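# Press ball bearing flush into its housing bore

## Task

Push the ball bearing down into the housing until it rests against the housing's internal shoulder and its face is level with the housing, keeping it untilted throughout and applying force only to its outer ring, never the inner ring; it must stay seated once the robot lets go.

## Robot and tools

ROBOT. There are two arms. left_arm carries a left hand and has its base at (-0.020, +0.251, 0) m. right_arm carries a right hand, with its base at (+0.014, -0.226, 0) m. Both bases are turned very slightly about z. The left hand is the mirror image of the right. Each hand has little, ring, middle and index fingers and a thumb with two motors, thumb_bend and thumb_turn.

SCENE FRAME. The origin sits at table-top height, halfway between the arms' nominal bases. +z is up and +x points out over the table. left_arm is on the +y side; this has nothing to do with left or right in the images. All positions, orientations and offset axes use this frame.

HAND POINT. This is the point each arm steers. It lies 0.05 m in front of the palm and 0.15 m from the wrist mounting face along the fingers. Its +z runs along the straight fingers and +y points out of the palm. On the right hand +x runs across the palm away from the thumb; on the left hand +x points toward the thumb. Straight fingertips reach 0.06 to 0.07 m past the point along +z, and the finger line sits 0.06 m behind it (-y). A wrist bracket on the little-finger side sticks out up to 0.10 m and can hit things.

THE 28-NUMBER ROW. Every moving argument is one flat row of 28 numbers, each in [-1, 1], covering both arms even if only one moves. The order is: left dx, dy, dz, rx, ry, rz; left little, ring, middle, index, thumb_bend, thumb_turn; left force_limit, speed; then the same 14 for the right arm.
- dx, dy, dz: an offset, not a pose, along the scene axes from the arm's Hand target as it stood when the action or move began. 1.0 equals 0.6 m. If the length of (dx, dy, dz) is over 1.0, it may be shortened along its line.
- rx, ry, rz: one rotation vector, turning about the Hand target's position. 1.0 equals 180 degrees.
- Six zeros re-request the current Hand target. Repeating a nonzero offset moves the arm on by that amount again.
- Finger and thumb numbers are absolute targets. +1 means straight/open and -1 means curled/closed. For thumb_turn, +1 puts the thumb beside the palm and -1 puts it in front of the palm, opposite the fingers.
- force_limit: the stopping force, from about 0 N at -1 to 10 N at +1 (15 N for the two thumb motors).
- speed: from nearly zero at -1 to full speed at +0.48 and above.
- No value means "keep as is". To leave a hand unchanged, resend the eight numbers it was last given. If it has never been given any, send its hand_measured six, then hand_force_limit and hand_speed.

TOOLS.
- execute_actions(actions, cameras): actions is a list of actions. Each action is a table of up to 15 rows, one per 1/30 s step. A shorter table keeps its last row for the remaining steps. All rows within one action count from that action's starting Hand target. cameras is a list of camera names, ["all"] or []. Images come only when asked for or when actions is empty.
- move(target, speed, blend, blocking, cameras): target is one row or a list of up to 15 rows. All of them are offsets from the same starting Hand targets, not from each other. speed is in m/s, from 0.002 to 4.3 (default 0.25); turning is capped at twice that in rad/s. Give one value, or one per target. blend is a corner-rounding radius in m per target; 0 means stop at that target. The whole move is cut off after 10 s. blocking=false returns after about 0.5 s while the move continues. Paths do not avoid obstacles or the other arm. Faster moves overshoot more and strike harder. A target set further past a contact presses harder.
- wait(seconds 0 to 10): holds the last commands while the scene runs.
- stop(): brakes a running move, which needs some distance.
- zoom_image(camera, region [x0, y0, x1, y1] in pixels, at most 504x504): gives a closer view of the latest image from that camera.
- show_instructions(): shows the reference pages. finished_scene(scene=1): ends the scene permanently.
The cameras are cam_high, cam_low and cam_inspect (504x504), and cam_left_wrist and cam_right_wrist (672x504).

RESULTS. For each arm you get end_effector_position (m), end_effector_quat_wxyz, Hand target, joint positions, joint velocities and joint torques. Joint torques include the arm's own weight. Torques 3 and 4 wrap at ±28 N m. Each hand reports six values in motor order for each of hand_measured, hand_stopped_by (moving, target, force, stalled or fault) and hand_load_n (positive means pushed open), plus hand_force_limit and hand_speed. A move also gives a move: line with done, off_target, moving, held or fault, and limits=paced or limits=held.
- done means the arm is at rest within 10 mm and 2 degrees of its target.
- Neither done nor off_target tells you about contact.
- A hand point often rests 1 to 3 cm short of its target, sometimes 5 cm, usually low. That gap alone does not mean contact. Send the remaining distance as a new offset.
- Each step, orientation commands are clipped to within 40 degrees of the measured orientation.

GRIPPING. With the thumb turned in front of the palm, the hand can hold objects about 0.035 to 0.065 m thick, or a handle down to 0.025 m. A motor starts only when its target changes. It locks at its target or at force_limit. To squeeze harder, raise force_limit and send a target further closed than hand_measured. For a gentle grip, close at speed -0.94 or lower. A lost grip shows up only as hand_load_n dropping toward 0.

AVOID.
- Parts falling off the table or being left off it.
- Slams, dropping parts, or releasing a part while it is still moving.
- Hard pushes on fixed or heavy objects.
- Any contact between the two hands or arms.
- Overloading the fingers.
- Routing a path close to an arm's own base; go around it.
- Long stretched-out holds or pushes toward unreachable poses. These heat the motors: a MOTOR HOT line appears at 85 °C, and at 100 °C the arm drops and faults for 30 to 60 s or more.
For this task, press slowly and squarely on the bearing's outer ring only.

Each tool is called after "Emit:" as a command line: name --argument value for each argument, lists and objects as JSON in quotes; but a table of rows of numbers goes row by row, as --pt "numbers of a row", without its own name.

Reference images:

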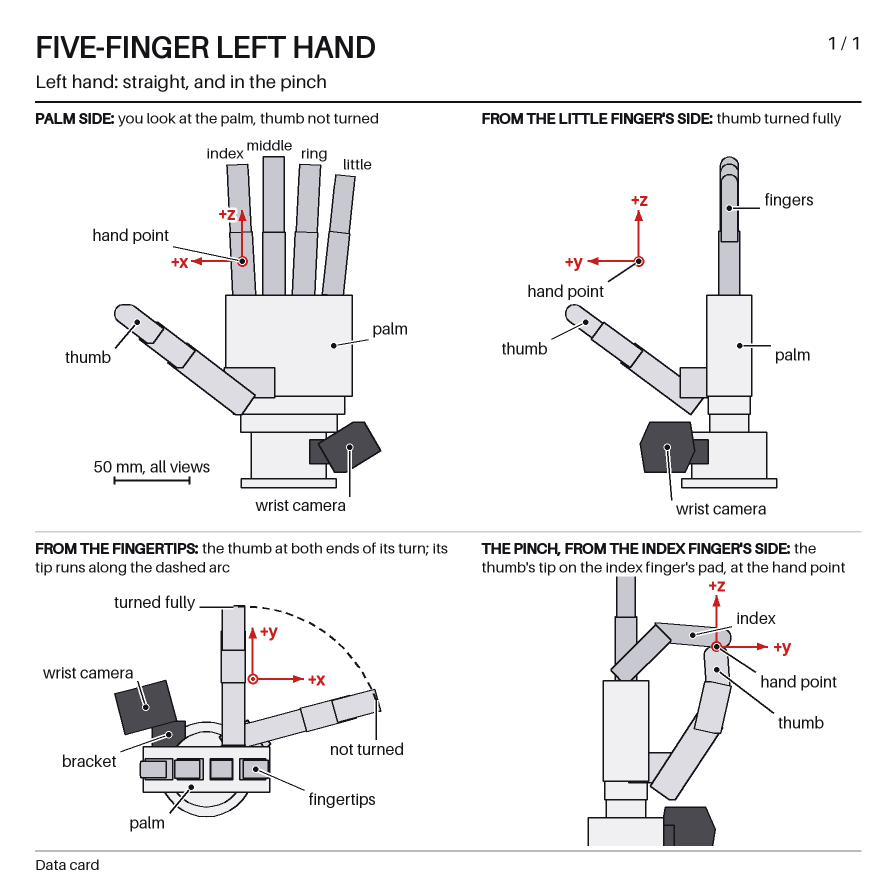

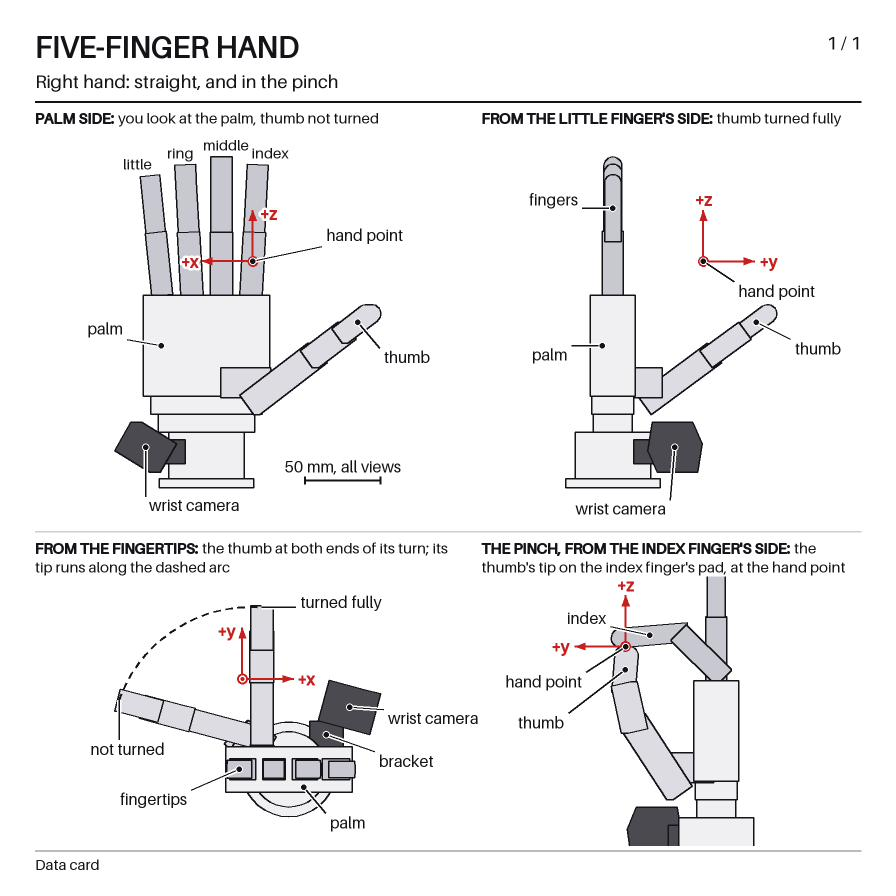

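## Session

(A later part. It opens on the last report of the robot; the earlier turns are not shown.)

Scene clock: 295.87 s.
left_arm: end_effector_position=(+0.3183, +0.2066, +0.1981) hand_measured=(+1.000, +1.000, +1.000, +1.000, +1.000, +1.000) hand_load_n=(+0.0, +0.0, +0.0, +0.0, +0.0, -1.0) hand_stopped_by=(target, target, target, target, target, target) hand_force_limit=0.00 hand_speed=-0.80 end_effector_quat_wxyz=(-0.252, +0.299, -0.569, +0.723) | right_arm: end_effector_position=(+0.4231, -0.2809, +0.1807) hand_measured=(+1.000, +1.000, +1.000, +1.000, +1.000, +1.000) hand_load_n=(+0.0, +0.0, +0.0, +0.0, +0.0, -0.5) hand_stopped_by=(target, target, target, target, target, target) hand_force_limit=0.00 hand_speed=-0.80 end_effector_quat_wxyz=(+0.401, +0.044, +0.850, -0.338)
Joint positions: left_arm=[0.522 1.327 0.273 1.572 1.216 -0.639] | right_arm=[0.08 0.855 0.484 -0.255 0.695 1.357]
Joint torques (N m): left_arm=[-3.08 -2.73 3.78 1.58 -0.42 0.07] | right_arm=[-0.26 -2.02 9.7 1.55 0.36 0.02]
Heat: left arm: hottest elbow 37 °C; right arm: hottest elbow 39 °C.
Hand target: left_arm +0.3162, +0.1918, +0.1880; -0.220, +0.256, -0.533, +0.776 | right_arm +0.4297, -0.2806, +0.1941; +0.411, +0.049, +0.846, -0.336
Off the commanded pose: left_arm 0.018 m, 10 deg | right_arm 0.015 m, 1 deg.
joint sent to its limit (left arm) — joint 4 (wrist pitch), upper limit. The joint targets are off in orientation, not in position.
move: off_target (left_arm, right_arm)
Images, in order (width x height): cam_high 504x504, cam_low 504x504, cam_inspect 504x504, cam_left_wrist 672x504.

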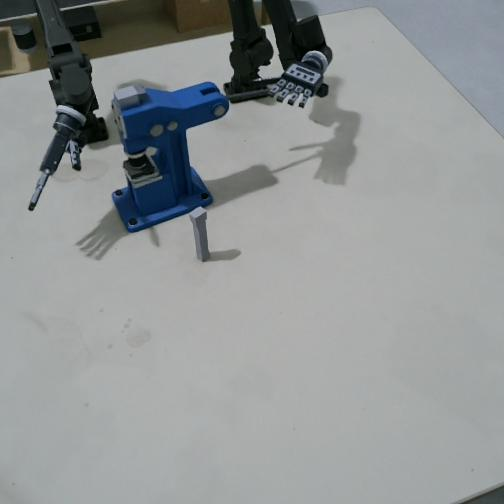

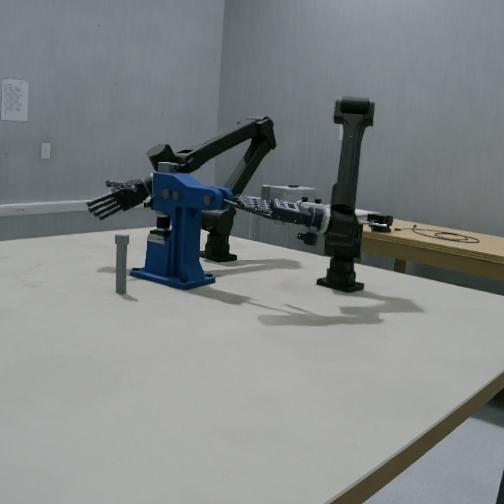

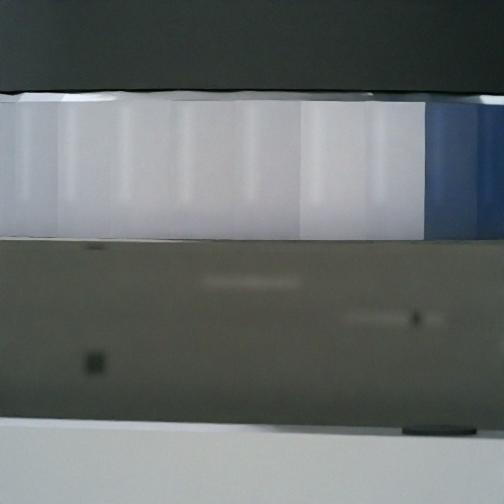

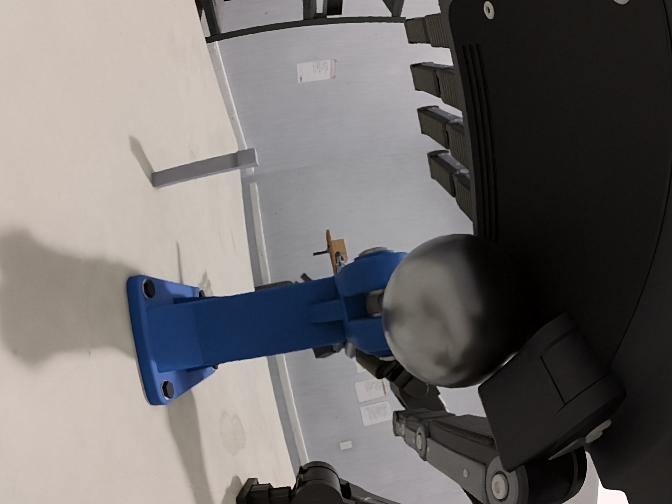

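Emit:
move --pt "0 0.047 0.17 0 0 0 1 1 1 1 1 1 0 -0.8 0 0 0 0 0 0 1 1 1 1 1 1 0 -0.8" --pt "0.023 0.164 0.287 -0.136 0.2335 0.443 1 1 1 1 1 1 0 -0.8 0 0 0 0 0 0 1 1 1 1 1 1 0 -0.8" --speed 0.2 --blend 0.03 --cameras '["cam_high","cam_low","cam_inspect","cam_left_wrist"]'

Emit:
zoom_image --camera "cam_low" --region '[200, 80, 360, 240]'

Emit:
zoom_image --camera "cam_high" --region '[200, 0, 400, 200]'

Scene clock: 441.73 s.
left_arm: end_effector_position=(+0.3252, +0.2924, +0.3342) hand_measured=(+1.000, +1.000, +1.000, +1.000, +1.000, +1.000) hand_load_n=(-0.5, +0.0, +0.0, +0.0, +0.0, +0.0) hand_stopped_by=(target, target, target, target, target, target) hand_force_limit=0.00 hand_speed=-0.80 end_effector_quat_wxyz=(-0.410, +0.808, -0.138, +0.400) | right_arm: end_effector_position=(+0.4231, -0.2809, +0.1807) hand_measured=(+1.000, +1.000, +1.000, +1.000, +1.000, +1.000) hand_load_n=(+0.0, +0.0, +0.0, +0.0, +0.0, -0.5) hand_stopped_by=(target, target, target, target, target, target) hand_force_limit=0.00 hand_speed=-0.80 end_effector_quat_wxyz=(+0.401, +0.044, +0.850, -0.338)
Joint positions: left_arm=[-0.052 0.539 0.75 -0.656 -0.645 -0.882] | right_arm=[0.08 0.855 0.484 -0.255 0.695 1.357]
Joint torques (N m): left_arm=[-0.56 0.97 13.55 1.57 -0.32 -0.04] | right_arm=[-0.44 -2.43 9.5 1.57 0.31 0.03]
Heat: left arm: hottest elbow 35 °C; right arm: hottest elbow 40 °C.
Hand target: left_arm +0.3300, +0.2901, +0.3604; -0.409, +0.803, -0.130, +0.414 | right_arm +0.4297, -0.2806, +0.1941; +0.411, +0.049, +0.846, -0.336
Off the commanded pose: left_arm 0.027 m, 2 deg | right_arm 0.015 m, 1 deg.
move: off_target (left_arm, right_arm)
Images, in order (width x height): cam_high 504x504, cam_low 504x504, cam_inspect 504x504, cam_left_wrist 672x504.

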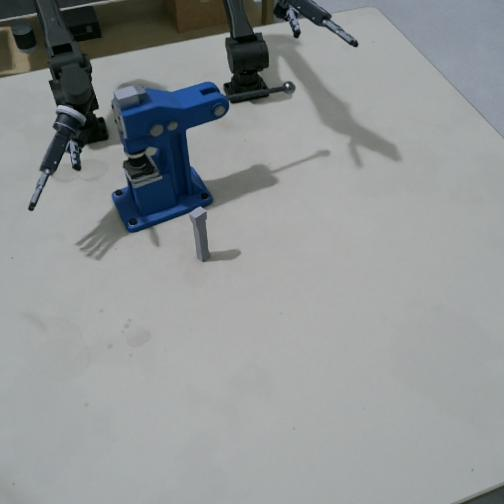

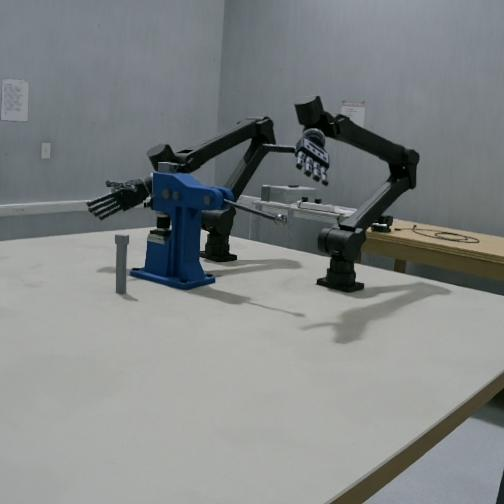

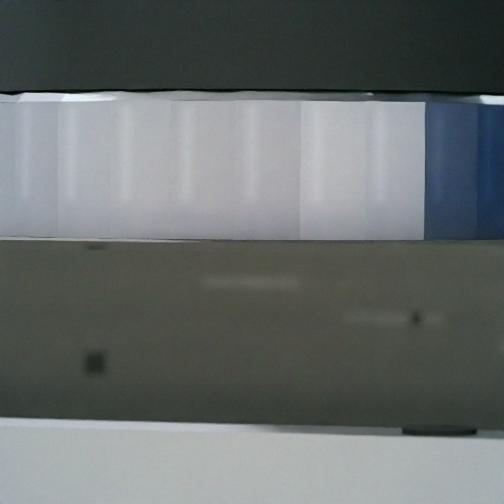

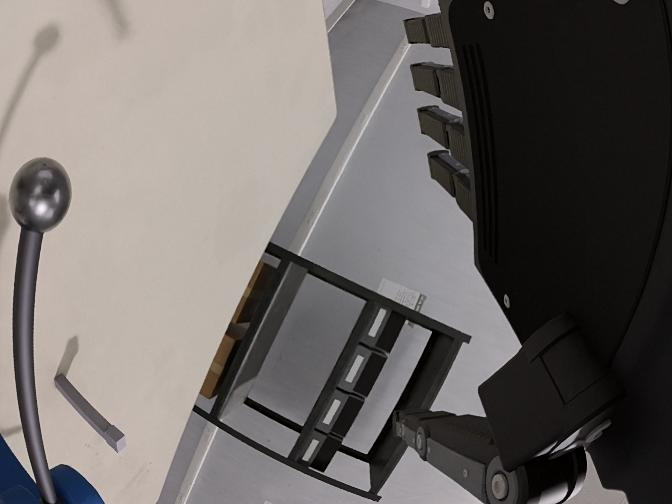

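Scaled by 3.150 from the camera's 504x504 image, which has a finer 720x720 frame.

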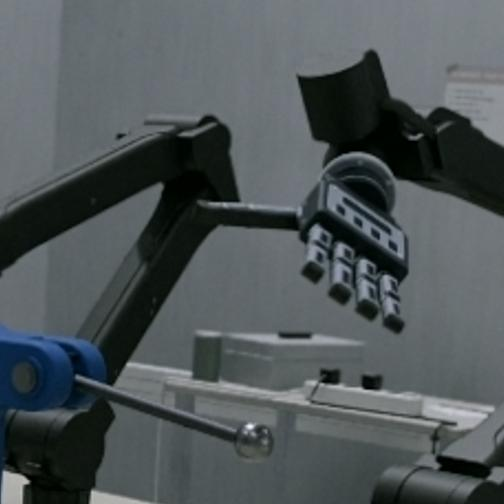

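Scaled by 2.520 from the camera's 504x504 image, which has a finer 720x720 frame.

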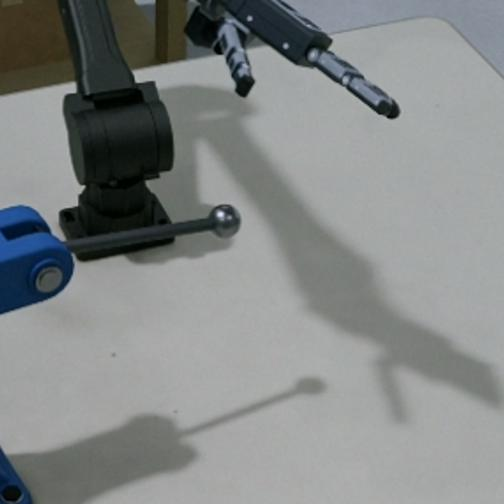

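Emit:
move --target '[0.02,0.005,-0.159,0,0,0,1,1,1,1,1,1,0,-0.8,0,0,0,0,0,0,1,1,1,1,1,1,0,-0.8]' --speed 0.15 --cameras '["cam_high","cam_low","cam_left_wrist"]'

Emit:
zoom_image --camera "cam_low" --region '[200, 120, 360, 280]'

Emit:
zoom_image --camera "cam_high" --region '[200, 0, 400, 200]'

Scene clock: 457.90 s.
left_arm: end_effector_position=(+0.3396, +0.2912, +0.2717) hand_measured=(+1.000, +1.000, +1.000, +1.000, +1.000, +1.000) hand_load_n=(+0.0, +0.0, +0.0, +0.0, +0.0, +0.0) hand_stopped_by=(target, target, target, target, target, target) hand_force_limit=0.00 hand_speed=-0.80 end_effector_quat_wxyz=(-0.409, +0.801, -0.130, +0.417) | right_arm: end_effector_position=(+0.4231, -0.2809, +0.1807) hand_measured=(+1.000, +1.000, +1.000, +1.000, +1.000, +1.000) hand_load_n=(-0.5, +0.0, +0.0, +0.0, +0.0, -0.5) hand_stopped_by=(target, target, target, target, target, target) hand_force_limit=0.00 hand_speed=-0.80 end_effector_quat_wxyz=(+0.401, +0.044, +0.850, -0.338)
Joint positions: left_arm=[-0.045 0.541 0.56 -0.424 -0.632 -0.883] | right_arm=[0.08 0.855 0.484 -0.255 0.695 1.357]
Joint torques (N m): left_arm=[0.38 0.73 8.49 2.63 -0.12 0.07] | right_arm=[0.03 -2.61 9.69 1.61 0.37 0.01]
Heat: left arm: hottest elbow 39 °C; right arm: hottest elbow 40 °C.
Hand target: left_arm +0.3419, +0.2932, +0.2648; -0.409, +0.803, -0.130, +0.414 | right_arm +0.4297, -0.2806, +0.1941; +0.411, +0.049, +0.846, -0.336
Off the commanded pose: left_arm 0.007 m, 0 deg | right_arm 0.015 m, 1 deg.
move: off_target (right_arm)
Images, in order (width x height): cam_high 504x504, cam_low 504x504, cam_left_wrist 672x504.

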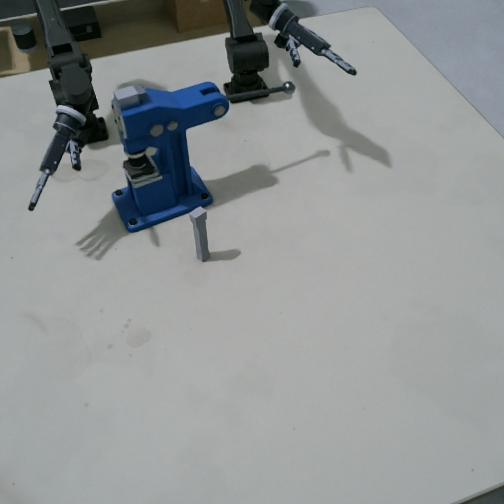

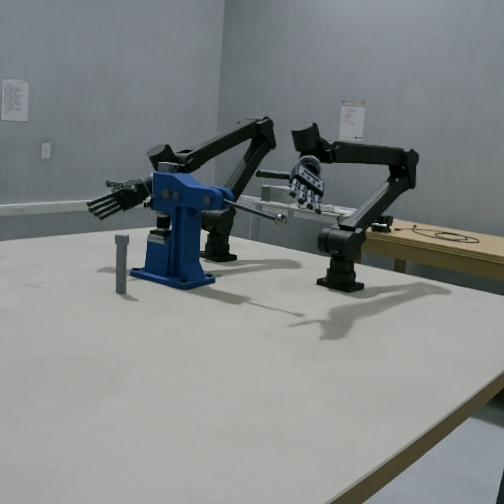

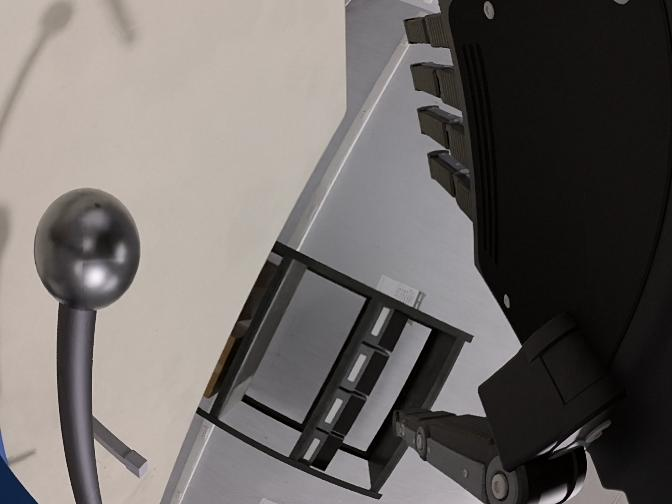

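Scaled by 3.150 from the camera's 504x504 image, which has a finer 720x720 frame.

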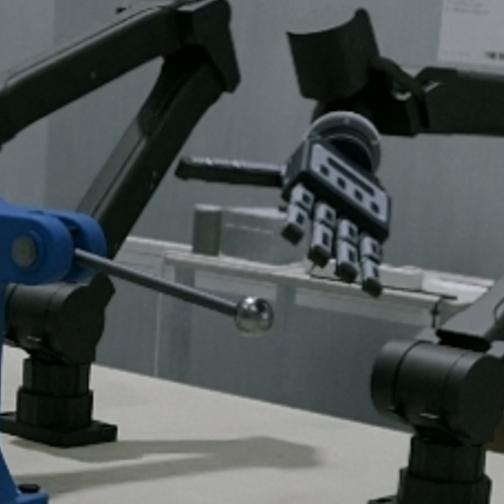

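Scaled by 2.520 from the camera's 504x504 image, which has a finer 720x720 frame.

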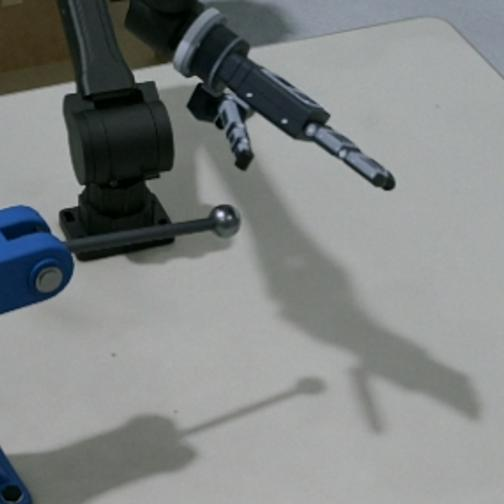

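Emit:
move --target '[0.008,-0.052,-0.072,0,0,0,1,1,1,1,1,1,0,-0.8,0,0,0,0,0,0,1,1,1,1,1,1,0,-0.8]' --speed 0.08 --cameras '["cam_high","cam_low","cam_inspect","cam_left_wrist"]'

Emit:
zoom_image --camera "cam_low" --region '[200, 120, 360, 280]'

Emit:
zoom_image --camera "cam_high" --region '[200, 0, 400, 200]'

Scene clock: 483.77 s.
left_arm: end_effector_position=(+0.3448, +0.2645, +0.2271) hand_measured=(+1.000, +1.000, +1.000, +1.000, +1.000, +1.000) hand_load_n=(+0.0, -0.5, +0.0, -0.5, +0.0, -0.5) hand_stopped_by=(target, target, target, target, target, target) hand_force_limit=0.00 hand_speed=-0.80 end_effector_quat_wxyz=(-0.411, +0.802, -0.130, +0.413) | right_arm: end_effector_position=(+0.4231, -0.2809, +0.1807) hand_measured=(+1.000, +1.000, +1.000, +1.000, +1.000, +1.000) hand_load_n=(+0.0, +0.0, +0.0, +0.0, +0.0, -0.5) hand_stopped_by=(target, target, target, target, target, target) hand_force_limit=0.00 hand_speed=-0.80 end_effector_quat_wxyz=(+0.401, +0.044, +0.850, -0.338)
Joint positions: left_arm=[-0.191 0.598 0.471 -0.336 -0.772 -0.961] | right_arm=[0.08 0.855 0.484 -0.255 0.695 1.357]
Joint torques (N m): left_arm=[-0.62 0.32 8.43 2.51 -0.36 -0.02] | right_arm=[-0.09 -2.37 9.62 1.51 0.39 0.1]
Heat: left arm: hottest elbow 38 °C; right arm: hottest elbow 40 °C.
Hand target: left_arm +0.3466, +0.2621, +0.2216; -0.409, +0.803, -0.130, +0.413 | right_arm +0.4297, -0.2806, +0.1941; +0.411, +0.049, +0.846, -0.336
Off the commanded pose: left_arm 0.006 m, 0 deg | right_arm 0.015 m, 1 deg.
move: off_target (right_arm)
Images, in order (width x height): cam_high 504x504, cam_low 504x504, cam_inspect 504x504, cam_left_wrist 672x504.

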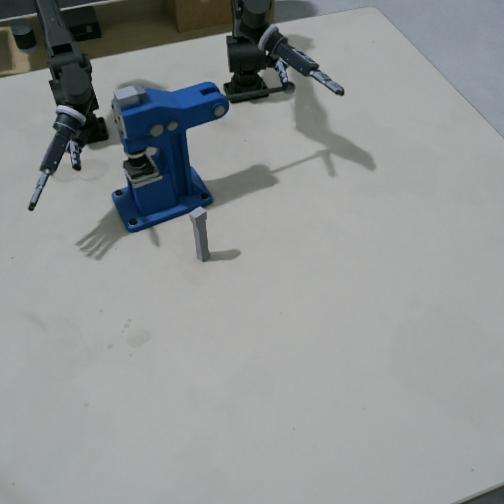

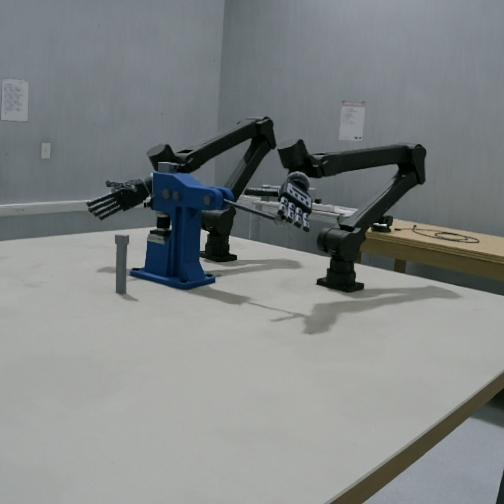

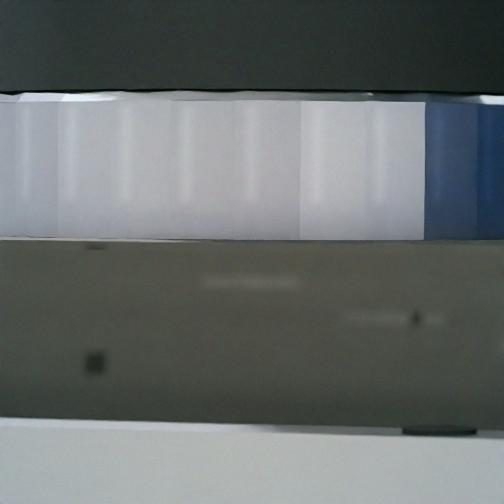

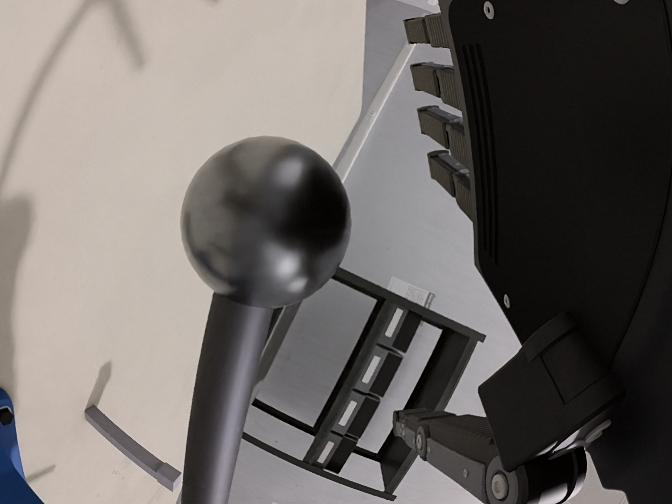

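Scaled by 3.150 from the camera's 504x504 image, which has a finer 720x720 frame.

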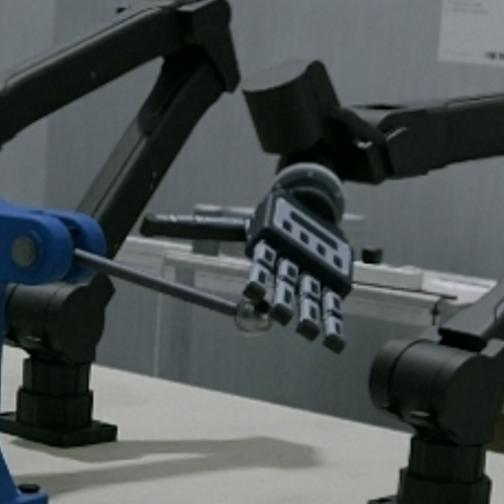

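Scaled by 2.520 from the camera's 504x504 image, which has a finer 720x720 frame.

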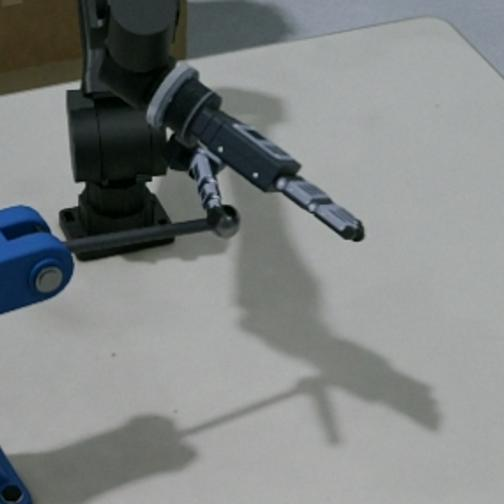

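Emit:
move --target '[-0.013,-0.02,-0.022,0,0,0,1,1,1,1,1,1,0,-0.8,0,0,0,0,0,0,1,1,1,1,1,1,0,-0.8]' --speed 0.05 --cameras '["cam_high","cam_low","cam_inspect","cam_left_wrist"]'

Emit:
zoom_image --camera "cam_low" --region '[200, 120, 360, 280]'

Emit:
zoom_image --camera "cam_high" --region '[200, 0, 400, 200]'

Scene clock: 496.07 s.
left_arm: end_effector_position=(+0.3394, +0.2518, +0.2144) hand_measured=(+1.000, +1.000, +1.000, +1.000, +1.000, +1.000) hand_load_n=(-0.5, +0.0, +0.0, +0.0, +0.0, +0.0) hand_stopped_by=(target, target, target, target, target, target) hand_force_limit=0.00 hand_speed=-0.80 end_effector_quat_wxyz=(-0.411, +0.801, -0.129, +0.415) | right_arm: end_effector_position=(+0.4231, -0.2809, +0.1807) hand_measured=(+1.000, +1.000, +1.000, +1.000, +1.000, +1.000) hand_load_n=(+0.0, +0.0, +0.0, +0.0, +0.0, +0.0) hand_stopped_by=(target, target, target, target, target, target) hand_force_limit=0.00 hand_speed=-0.80 end_effector_quat_wxyz=(+0.401, +0.044, +0.850, -0.338)
Joint positions: left_arm=[-0.261 0.598 0.441 -0.336 -0.834 -1.009] | right_arm=[0.08 0.855 0.484 -0.255 0.695 1.357]
Joint torques (N m): left_arm=[-0.56 -0.15 8.28 2.09 -0.4 -0.02] | right_arm=[-0.5 -2.73 9.63 1.76 0.34 0.07]
Heat: left arm: hottest elbow 37 °C; right arm: hottest elbow 40 °C.
Hand target: left_arm +0.3389, +0.2499, +0.2086; -0.409, +0.803, -0.130, +0.414 | right_arm +0.4297, -0.2806, +0.1941; +0.411, +0.049, +0.846, -0.336
Off the commanded pose: left_arm 0.006 m, 0 deg | right_arm 0.015 m, 1 deg.
move: off_target (right_arm)
Images, in order (width x height): cam_high 504x504, cam_low 504x504, cam_inspect 504x504, cam_left_wrist 672x504.

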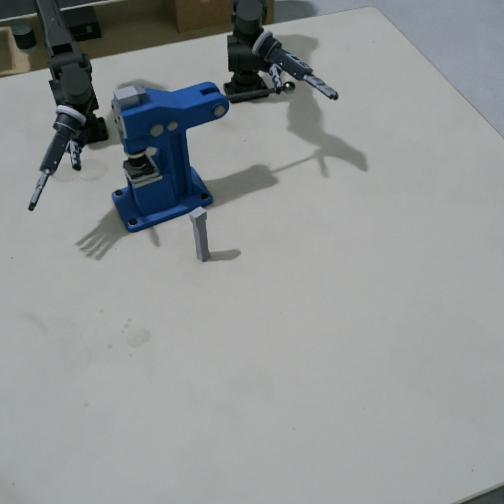

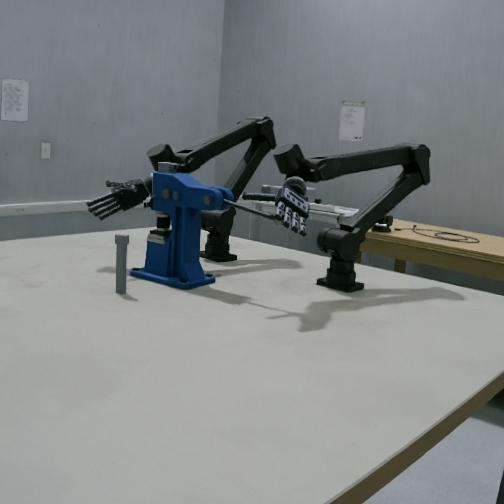

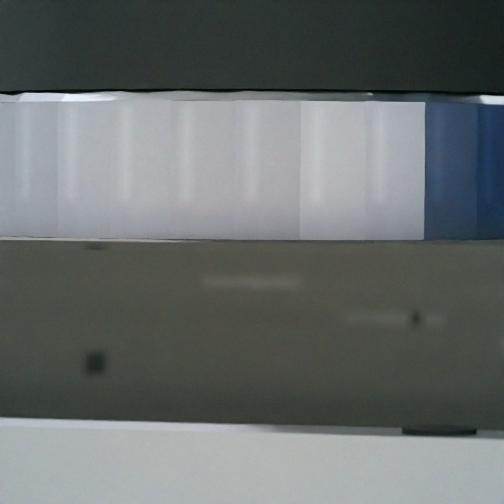

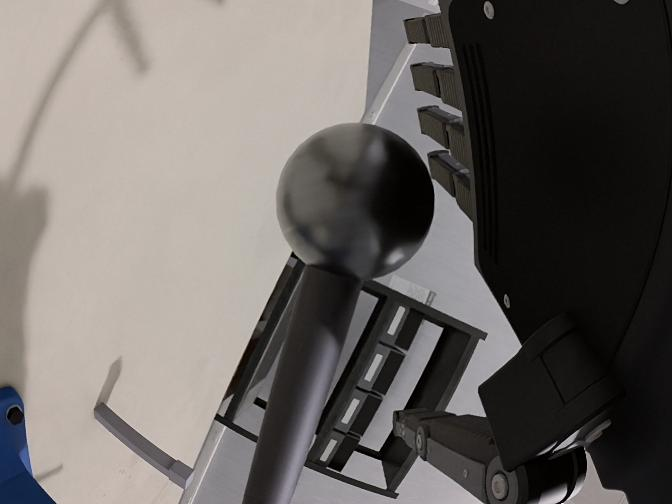

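Scaled by 3.150 from the camera's 504x504 image, which has a finer 720x720 frame.

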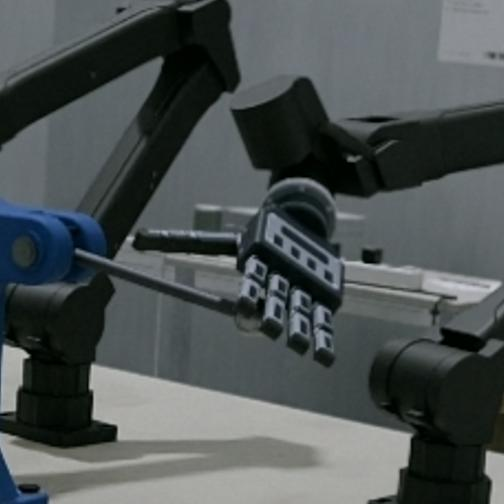

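Scaled by 2.520 from the camera's 504x504 image, which has a finer 720x720 frame.

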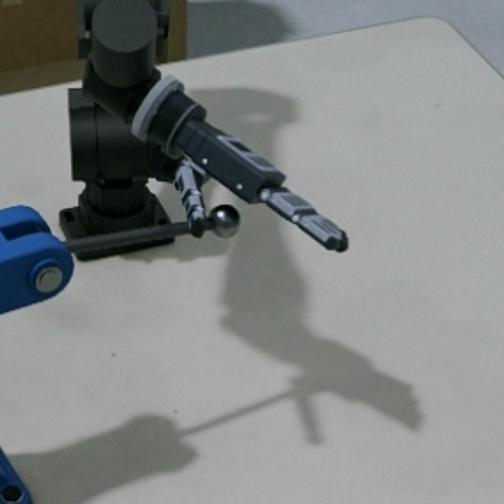

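Emit:
move --target '[0.012,-0.053,-0.09,-0.0817,-0.0167,0,1,1,1,1,1,1,0,-0.8,0,0,0,0,0,0,1,1,1,1,1,1,0,-0.8]' --speed 0.05 --cameras '["cam_high","cam_low","cam_inspect","cam_left_wrist"]'

Emit:
zoom_image --camera "cam_low" --region '[200, 120, 360, 280]'

Emit:
zoom_image --camera "cam_high" --region '[200, 0, 400, 200]'

Scene clock: 513.53 s.
left_arm: end_effector_position=(+0.3459, +0.2367, +0.1790) hand_measured=(+1.000, +1.000, +1.000, +1.000, +1.000, +1.000) hand_load_n=(+0.0, +0.0, +0.0, +0.0, +0.0, +0.0) hand_stopped_by=(target, target, target, target, target, target) hand_force_limit=0.00 hand_speed=-0.80 end_effector_quat_wxyz=(-0.326, +0.827, -0.036, +0.457) | right_arm: end_effector_position=(+0.4231, -0.2809, +0.1807) hand_measured=(+1.000, +1.000, +1.000, +1.000, +1.000, +1.000) hand_load_n=(+0.0, +0.0, +0.0, +0.0, +0.0, +0.0) hand_stopped_by=(target, target, target, target, target, target) hand_force_limit=0.00 hand_speed=-0.80 end_effector_quat_wxyz=(+0.401, +0.044, +0.850, -0.338)
Joint positions: left_arm=[-0.275 0.652 0.351 -0.248 -0.784 -1.317] | right_arm=[0.08 0.855 0.484 -0.255 0.695 1.357]
Joint torques (N m): left_arm=[-2.26 2.14 7.04 2.35 1.03 -0.03] | right_arm=[-0.15 -2.02 9.77 1.84 0.32 0.05]
Heat: left arm: hottest elbow 38 °C; right arm: hottest elbow 40 °C.
Hand target: left_arm +0.3461, +0.2181, +0.1544; -0.306, +0.837, -0.066, +0.448 | right_arm +0.4297, -0.2806, +0.1941; +0.411, +0.049, +0.846, -0.336
Off the commanded pose: left_arm 0.031 m, 4 deg | right_arm 0.015 m, 1 deg.
move: off_target (left_arm, right_arm)
Images, in order (width x height): cam_high 504x504, cam_low 504x504, cam_inspect 504x504, cam_left_wrist 672x504.

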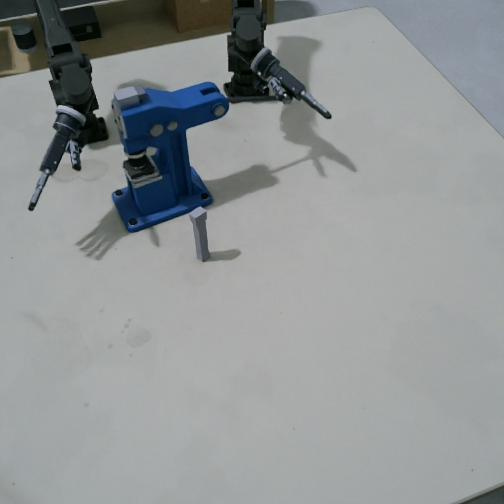

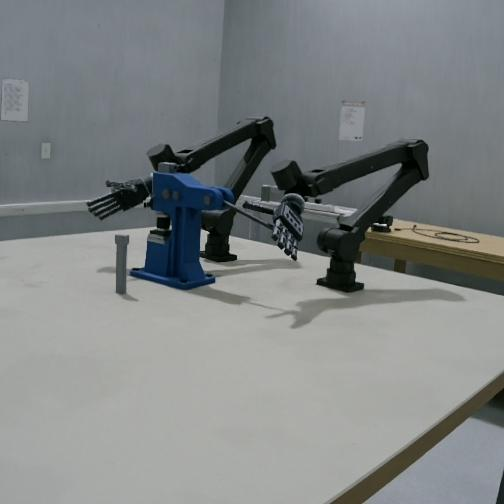

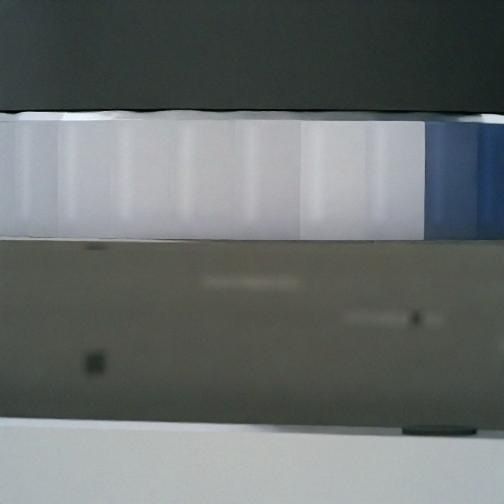

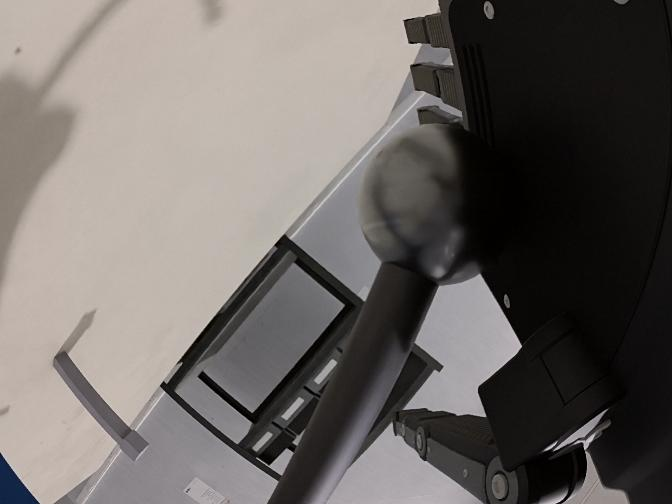

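Scaled by 3.150 from the camera's 504x504 image, which has a finer 720x720 frame.

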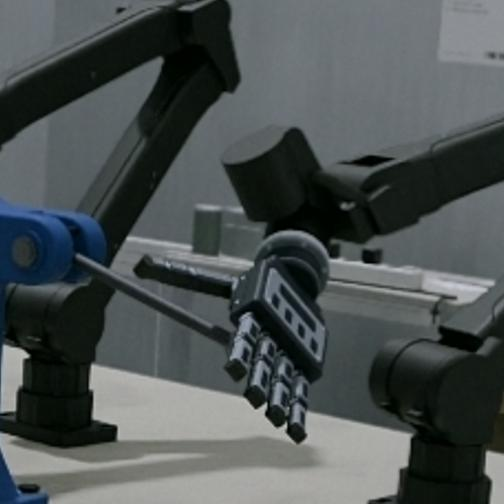

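Scaled by 2.520 from the camera's 504x504 image, which has a finer 720x720 frame.

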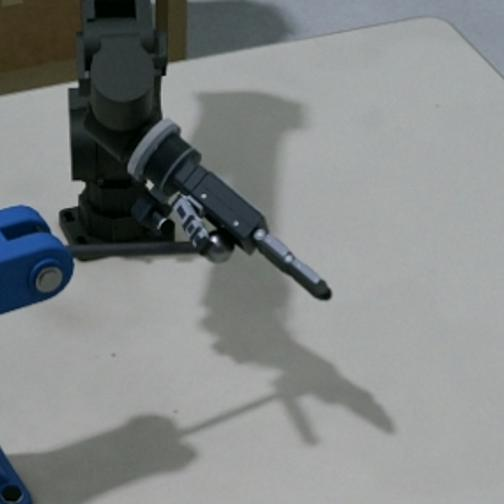

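Emit:
move --target '[0.007,-0.035,-0.069,0,0,0,1,1,1,1,1,1,0,-0.8,0,0,0,0,0,0,1,1,1,1,1,1,0,-0.8]' --speed 0.05 --cameras '["cam_high","cam_low","cam_inspect","cam_left_wrist"]'

Emit:
zoom_image --camera "cam_low" --region '[200, 120, 360, 280]'

Emit:
zoom_image --camera "cam_high" --region '[200, 0, 400, 200]'

Scene clock: 528.20 s.
left_arm: end_effector_position=(+0.3504, +0.2215, +0.1331) hand_measured=(+1.000, +1.000, +1.000, +1.000, +1.000, +1.000) hand_load_n=(+0.0, +0.0, +0.0, -0.5, +0.0, +0.0) hand_stopped_by=(target, target, target, target, target, target) hand_force_limit=0.00 hand_speed=-0.80 end_effector_quat_wxyz=(-0.332, +0.828, -0.031, +0.451) | right_arm: end_effector_position=(+0.4231, -0.2809, +0.1807) hand_measured=(+1.000, +1.000, +1.000, +1.000, +1.000, +1.000) hand_load_n=(+0.0, +0.0, +0.0, +0.0, +0.0, +0.0) hand_stopped_by=(target, target, target, target, target, target) hand_force_limit=0.00 hand_speed=-0.80 end_effector_quat_wxyz=(+0.401, +0.044, +0.850, -0.338)
Joint positions: left_arm=[-0.358 0.814 0.287 -0.088 -0.871 -1.395] | right_arm=[0.08 0.855 0.484 -0.255 0.695 1.357]
Joint torques (N m): left_arm=[-2.84 1.32 6.97 2.44 1.42 0] | right_arm=[-0.21 -2.32 9.77 1.62 0.33 0.02]
Heat: left arm: hottest elbow 38 °C; right arm: hottest elbow 40 °C.
Hand target: left_arm +0.3503, +0.1972, +0.1131; -0.306, +0.837, -0.065, +0.448 | right_arm +0.4297, -0.2806, +0.1941; +0.411, +0.049, +0.846, -0.336
Off the commanded pose: left_arm 0.032 m, 5 deg | right_arm 0.015 m, 1 deg.
move: off_target (left_arm, right_arm)
Images, in order (width x height): cam_high 504x504, cam_low 504x504, cam_inspect 504x504, cam_left_wrist 672x504.

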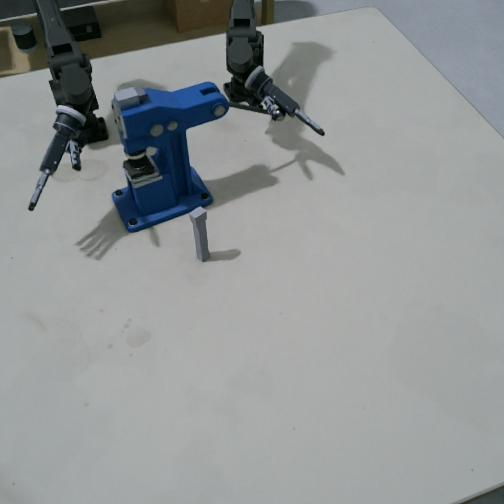

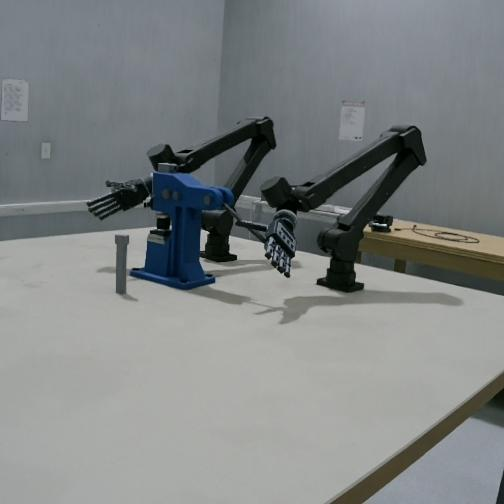

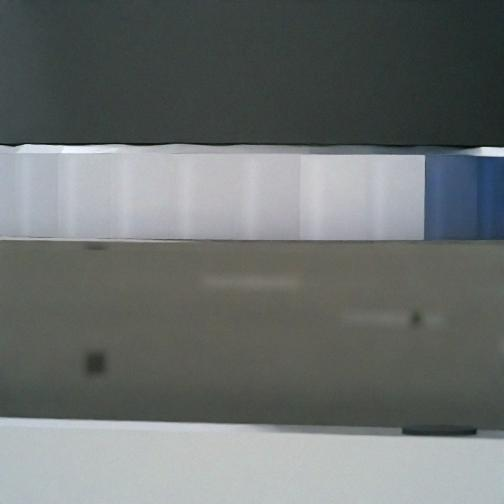

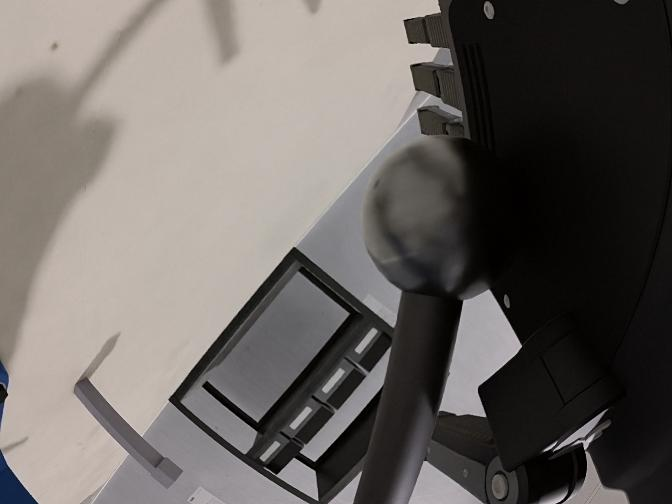

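Scaled by 3.150 from the camera's 504x504 image, which has a finer 720x720 frame.

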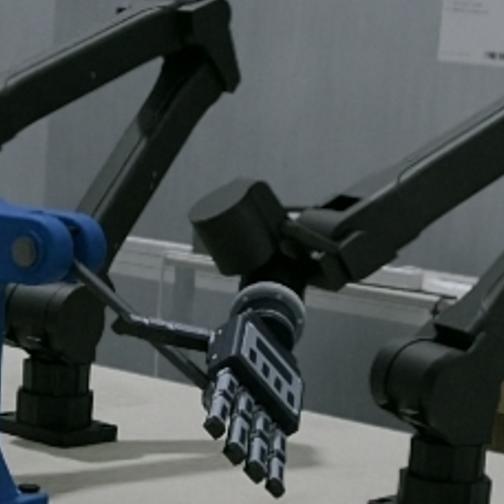

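Scaled by 2.520 from the camera's 504x504 image, which has a finer 720x720 frame.

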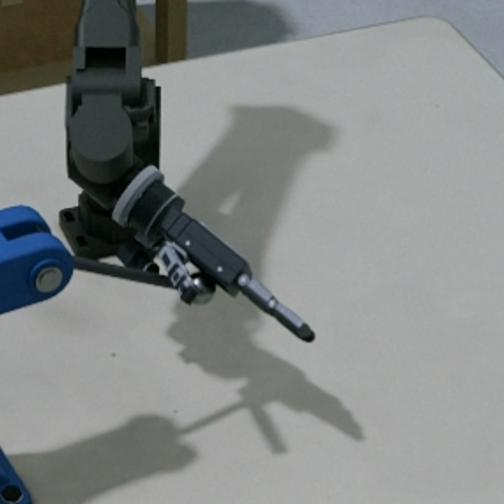

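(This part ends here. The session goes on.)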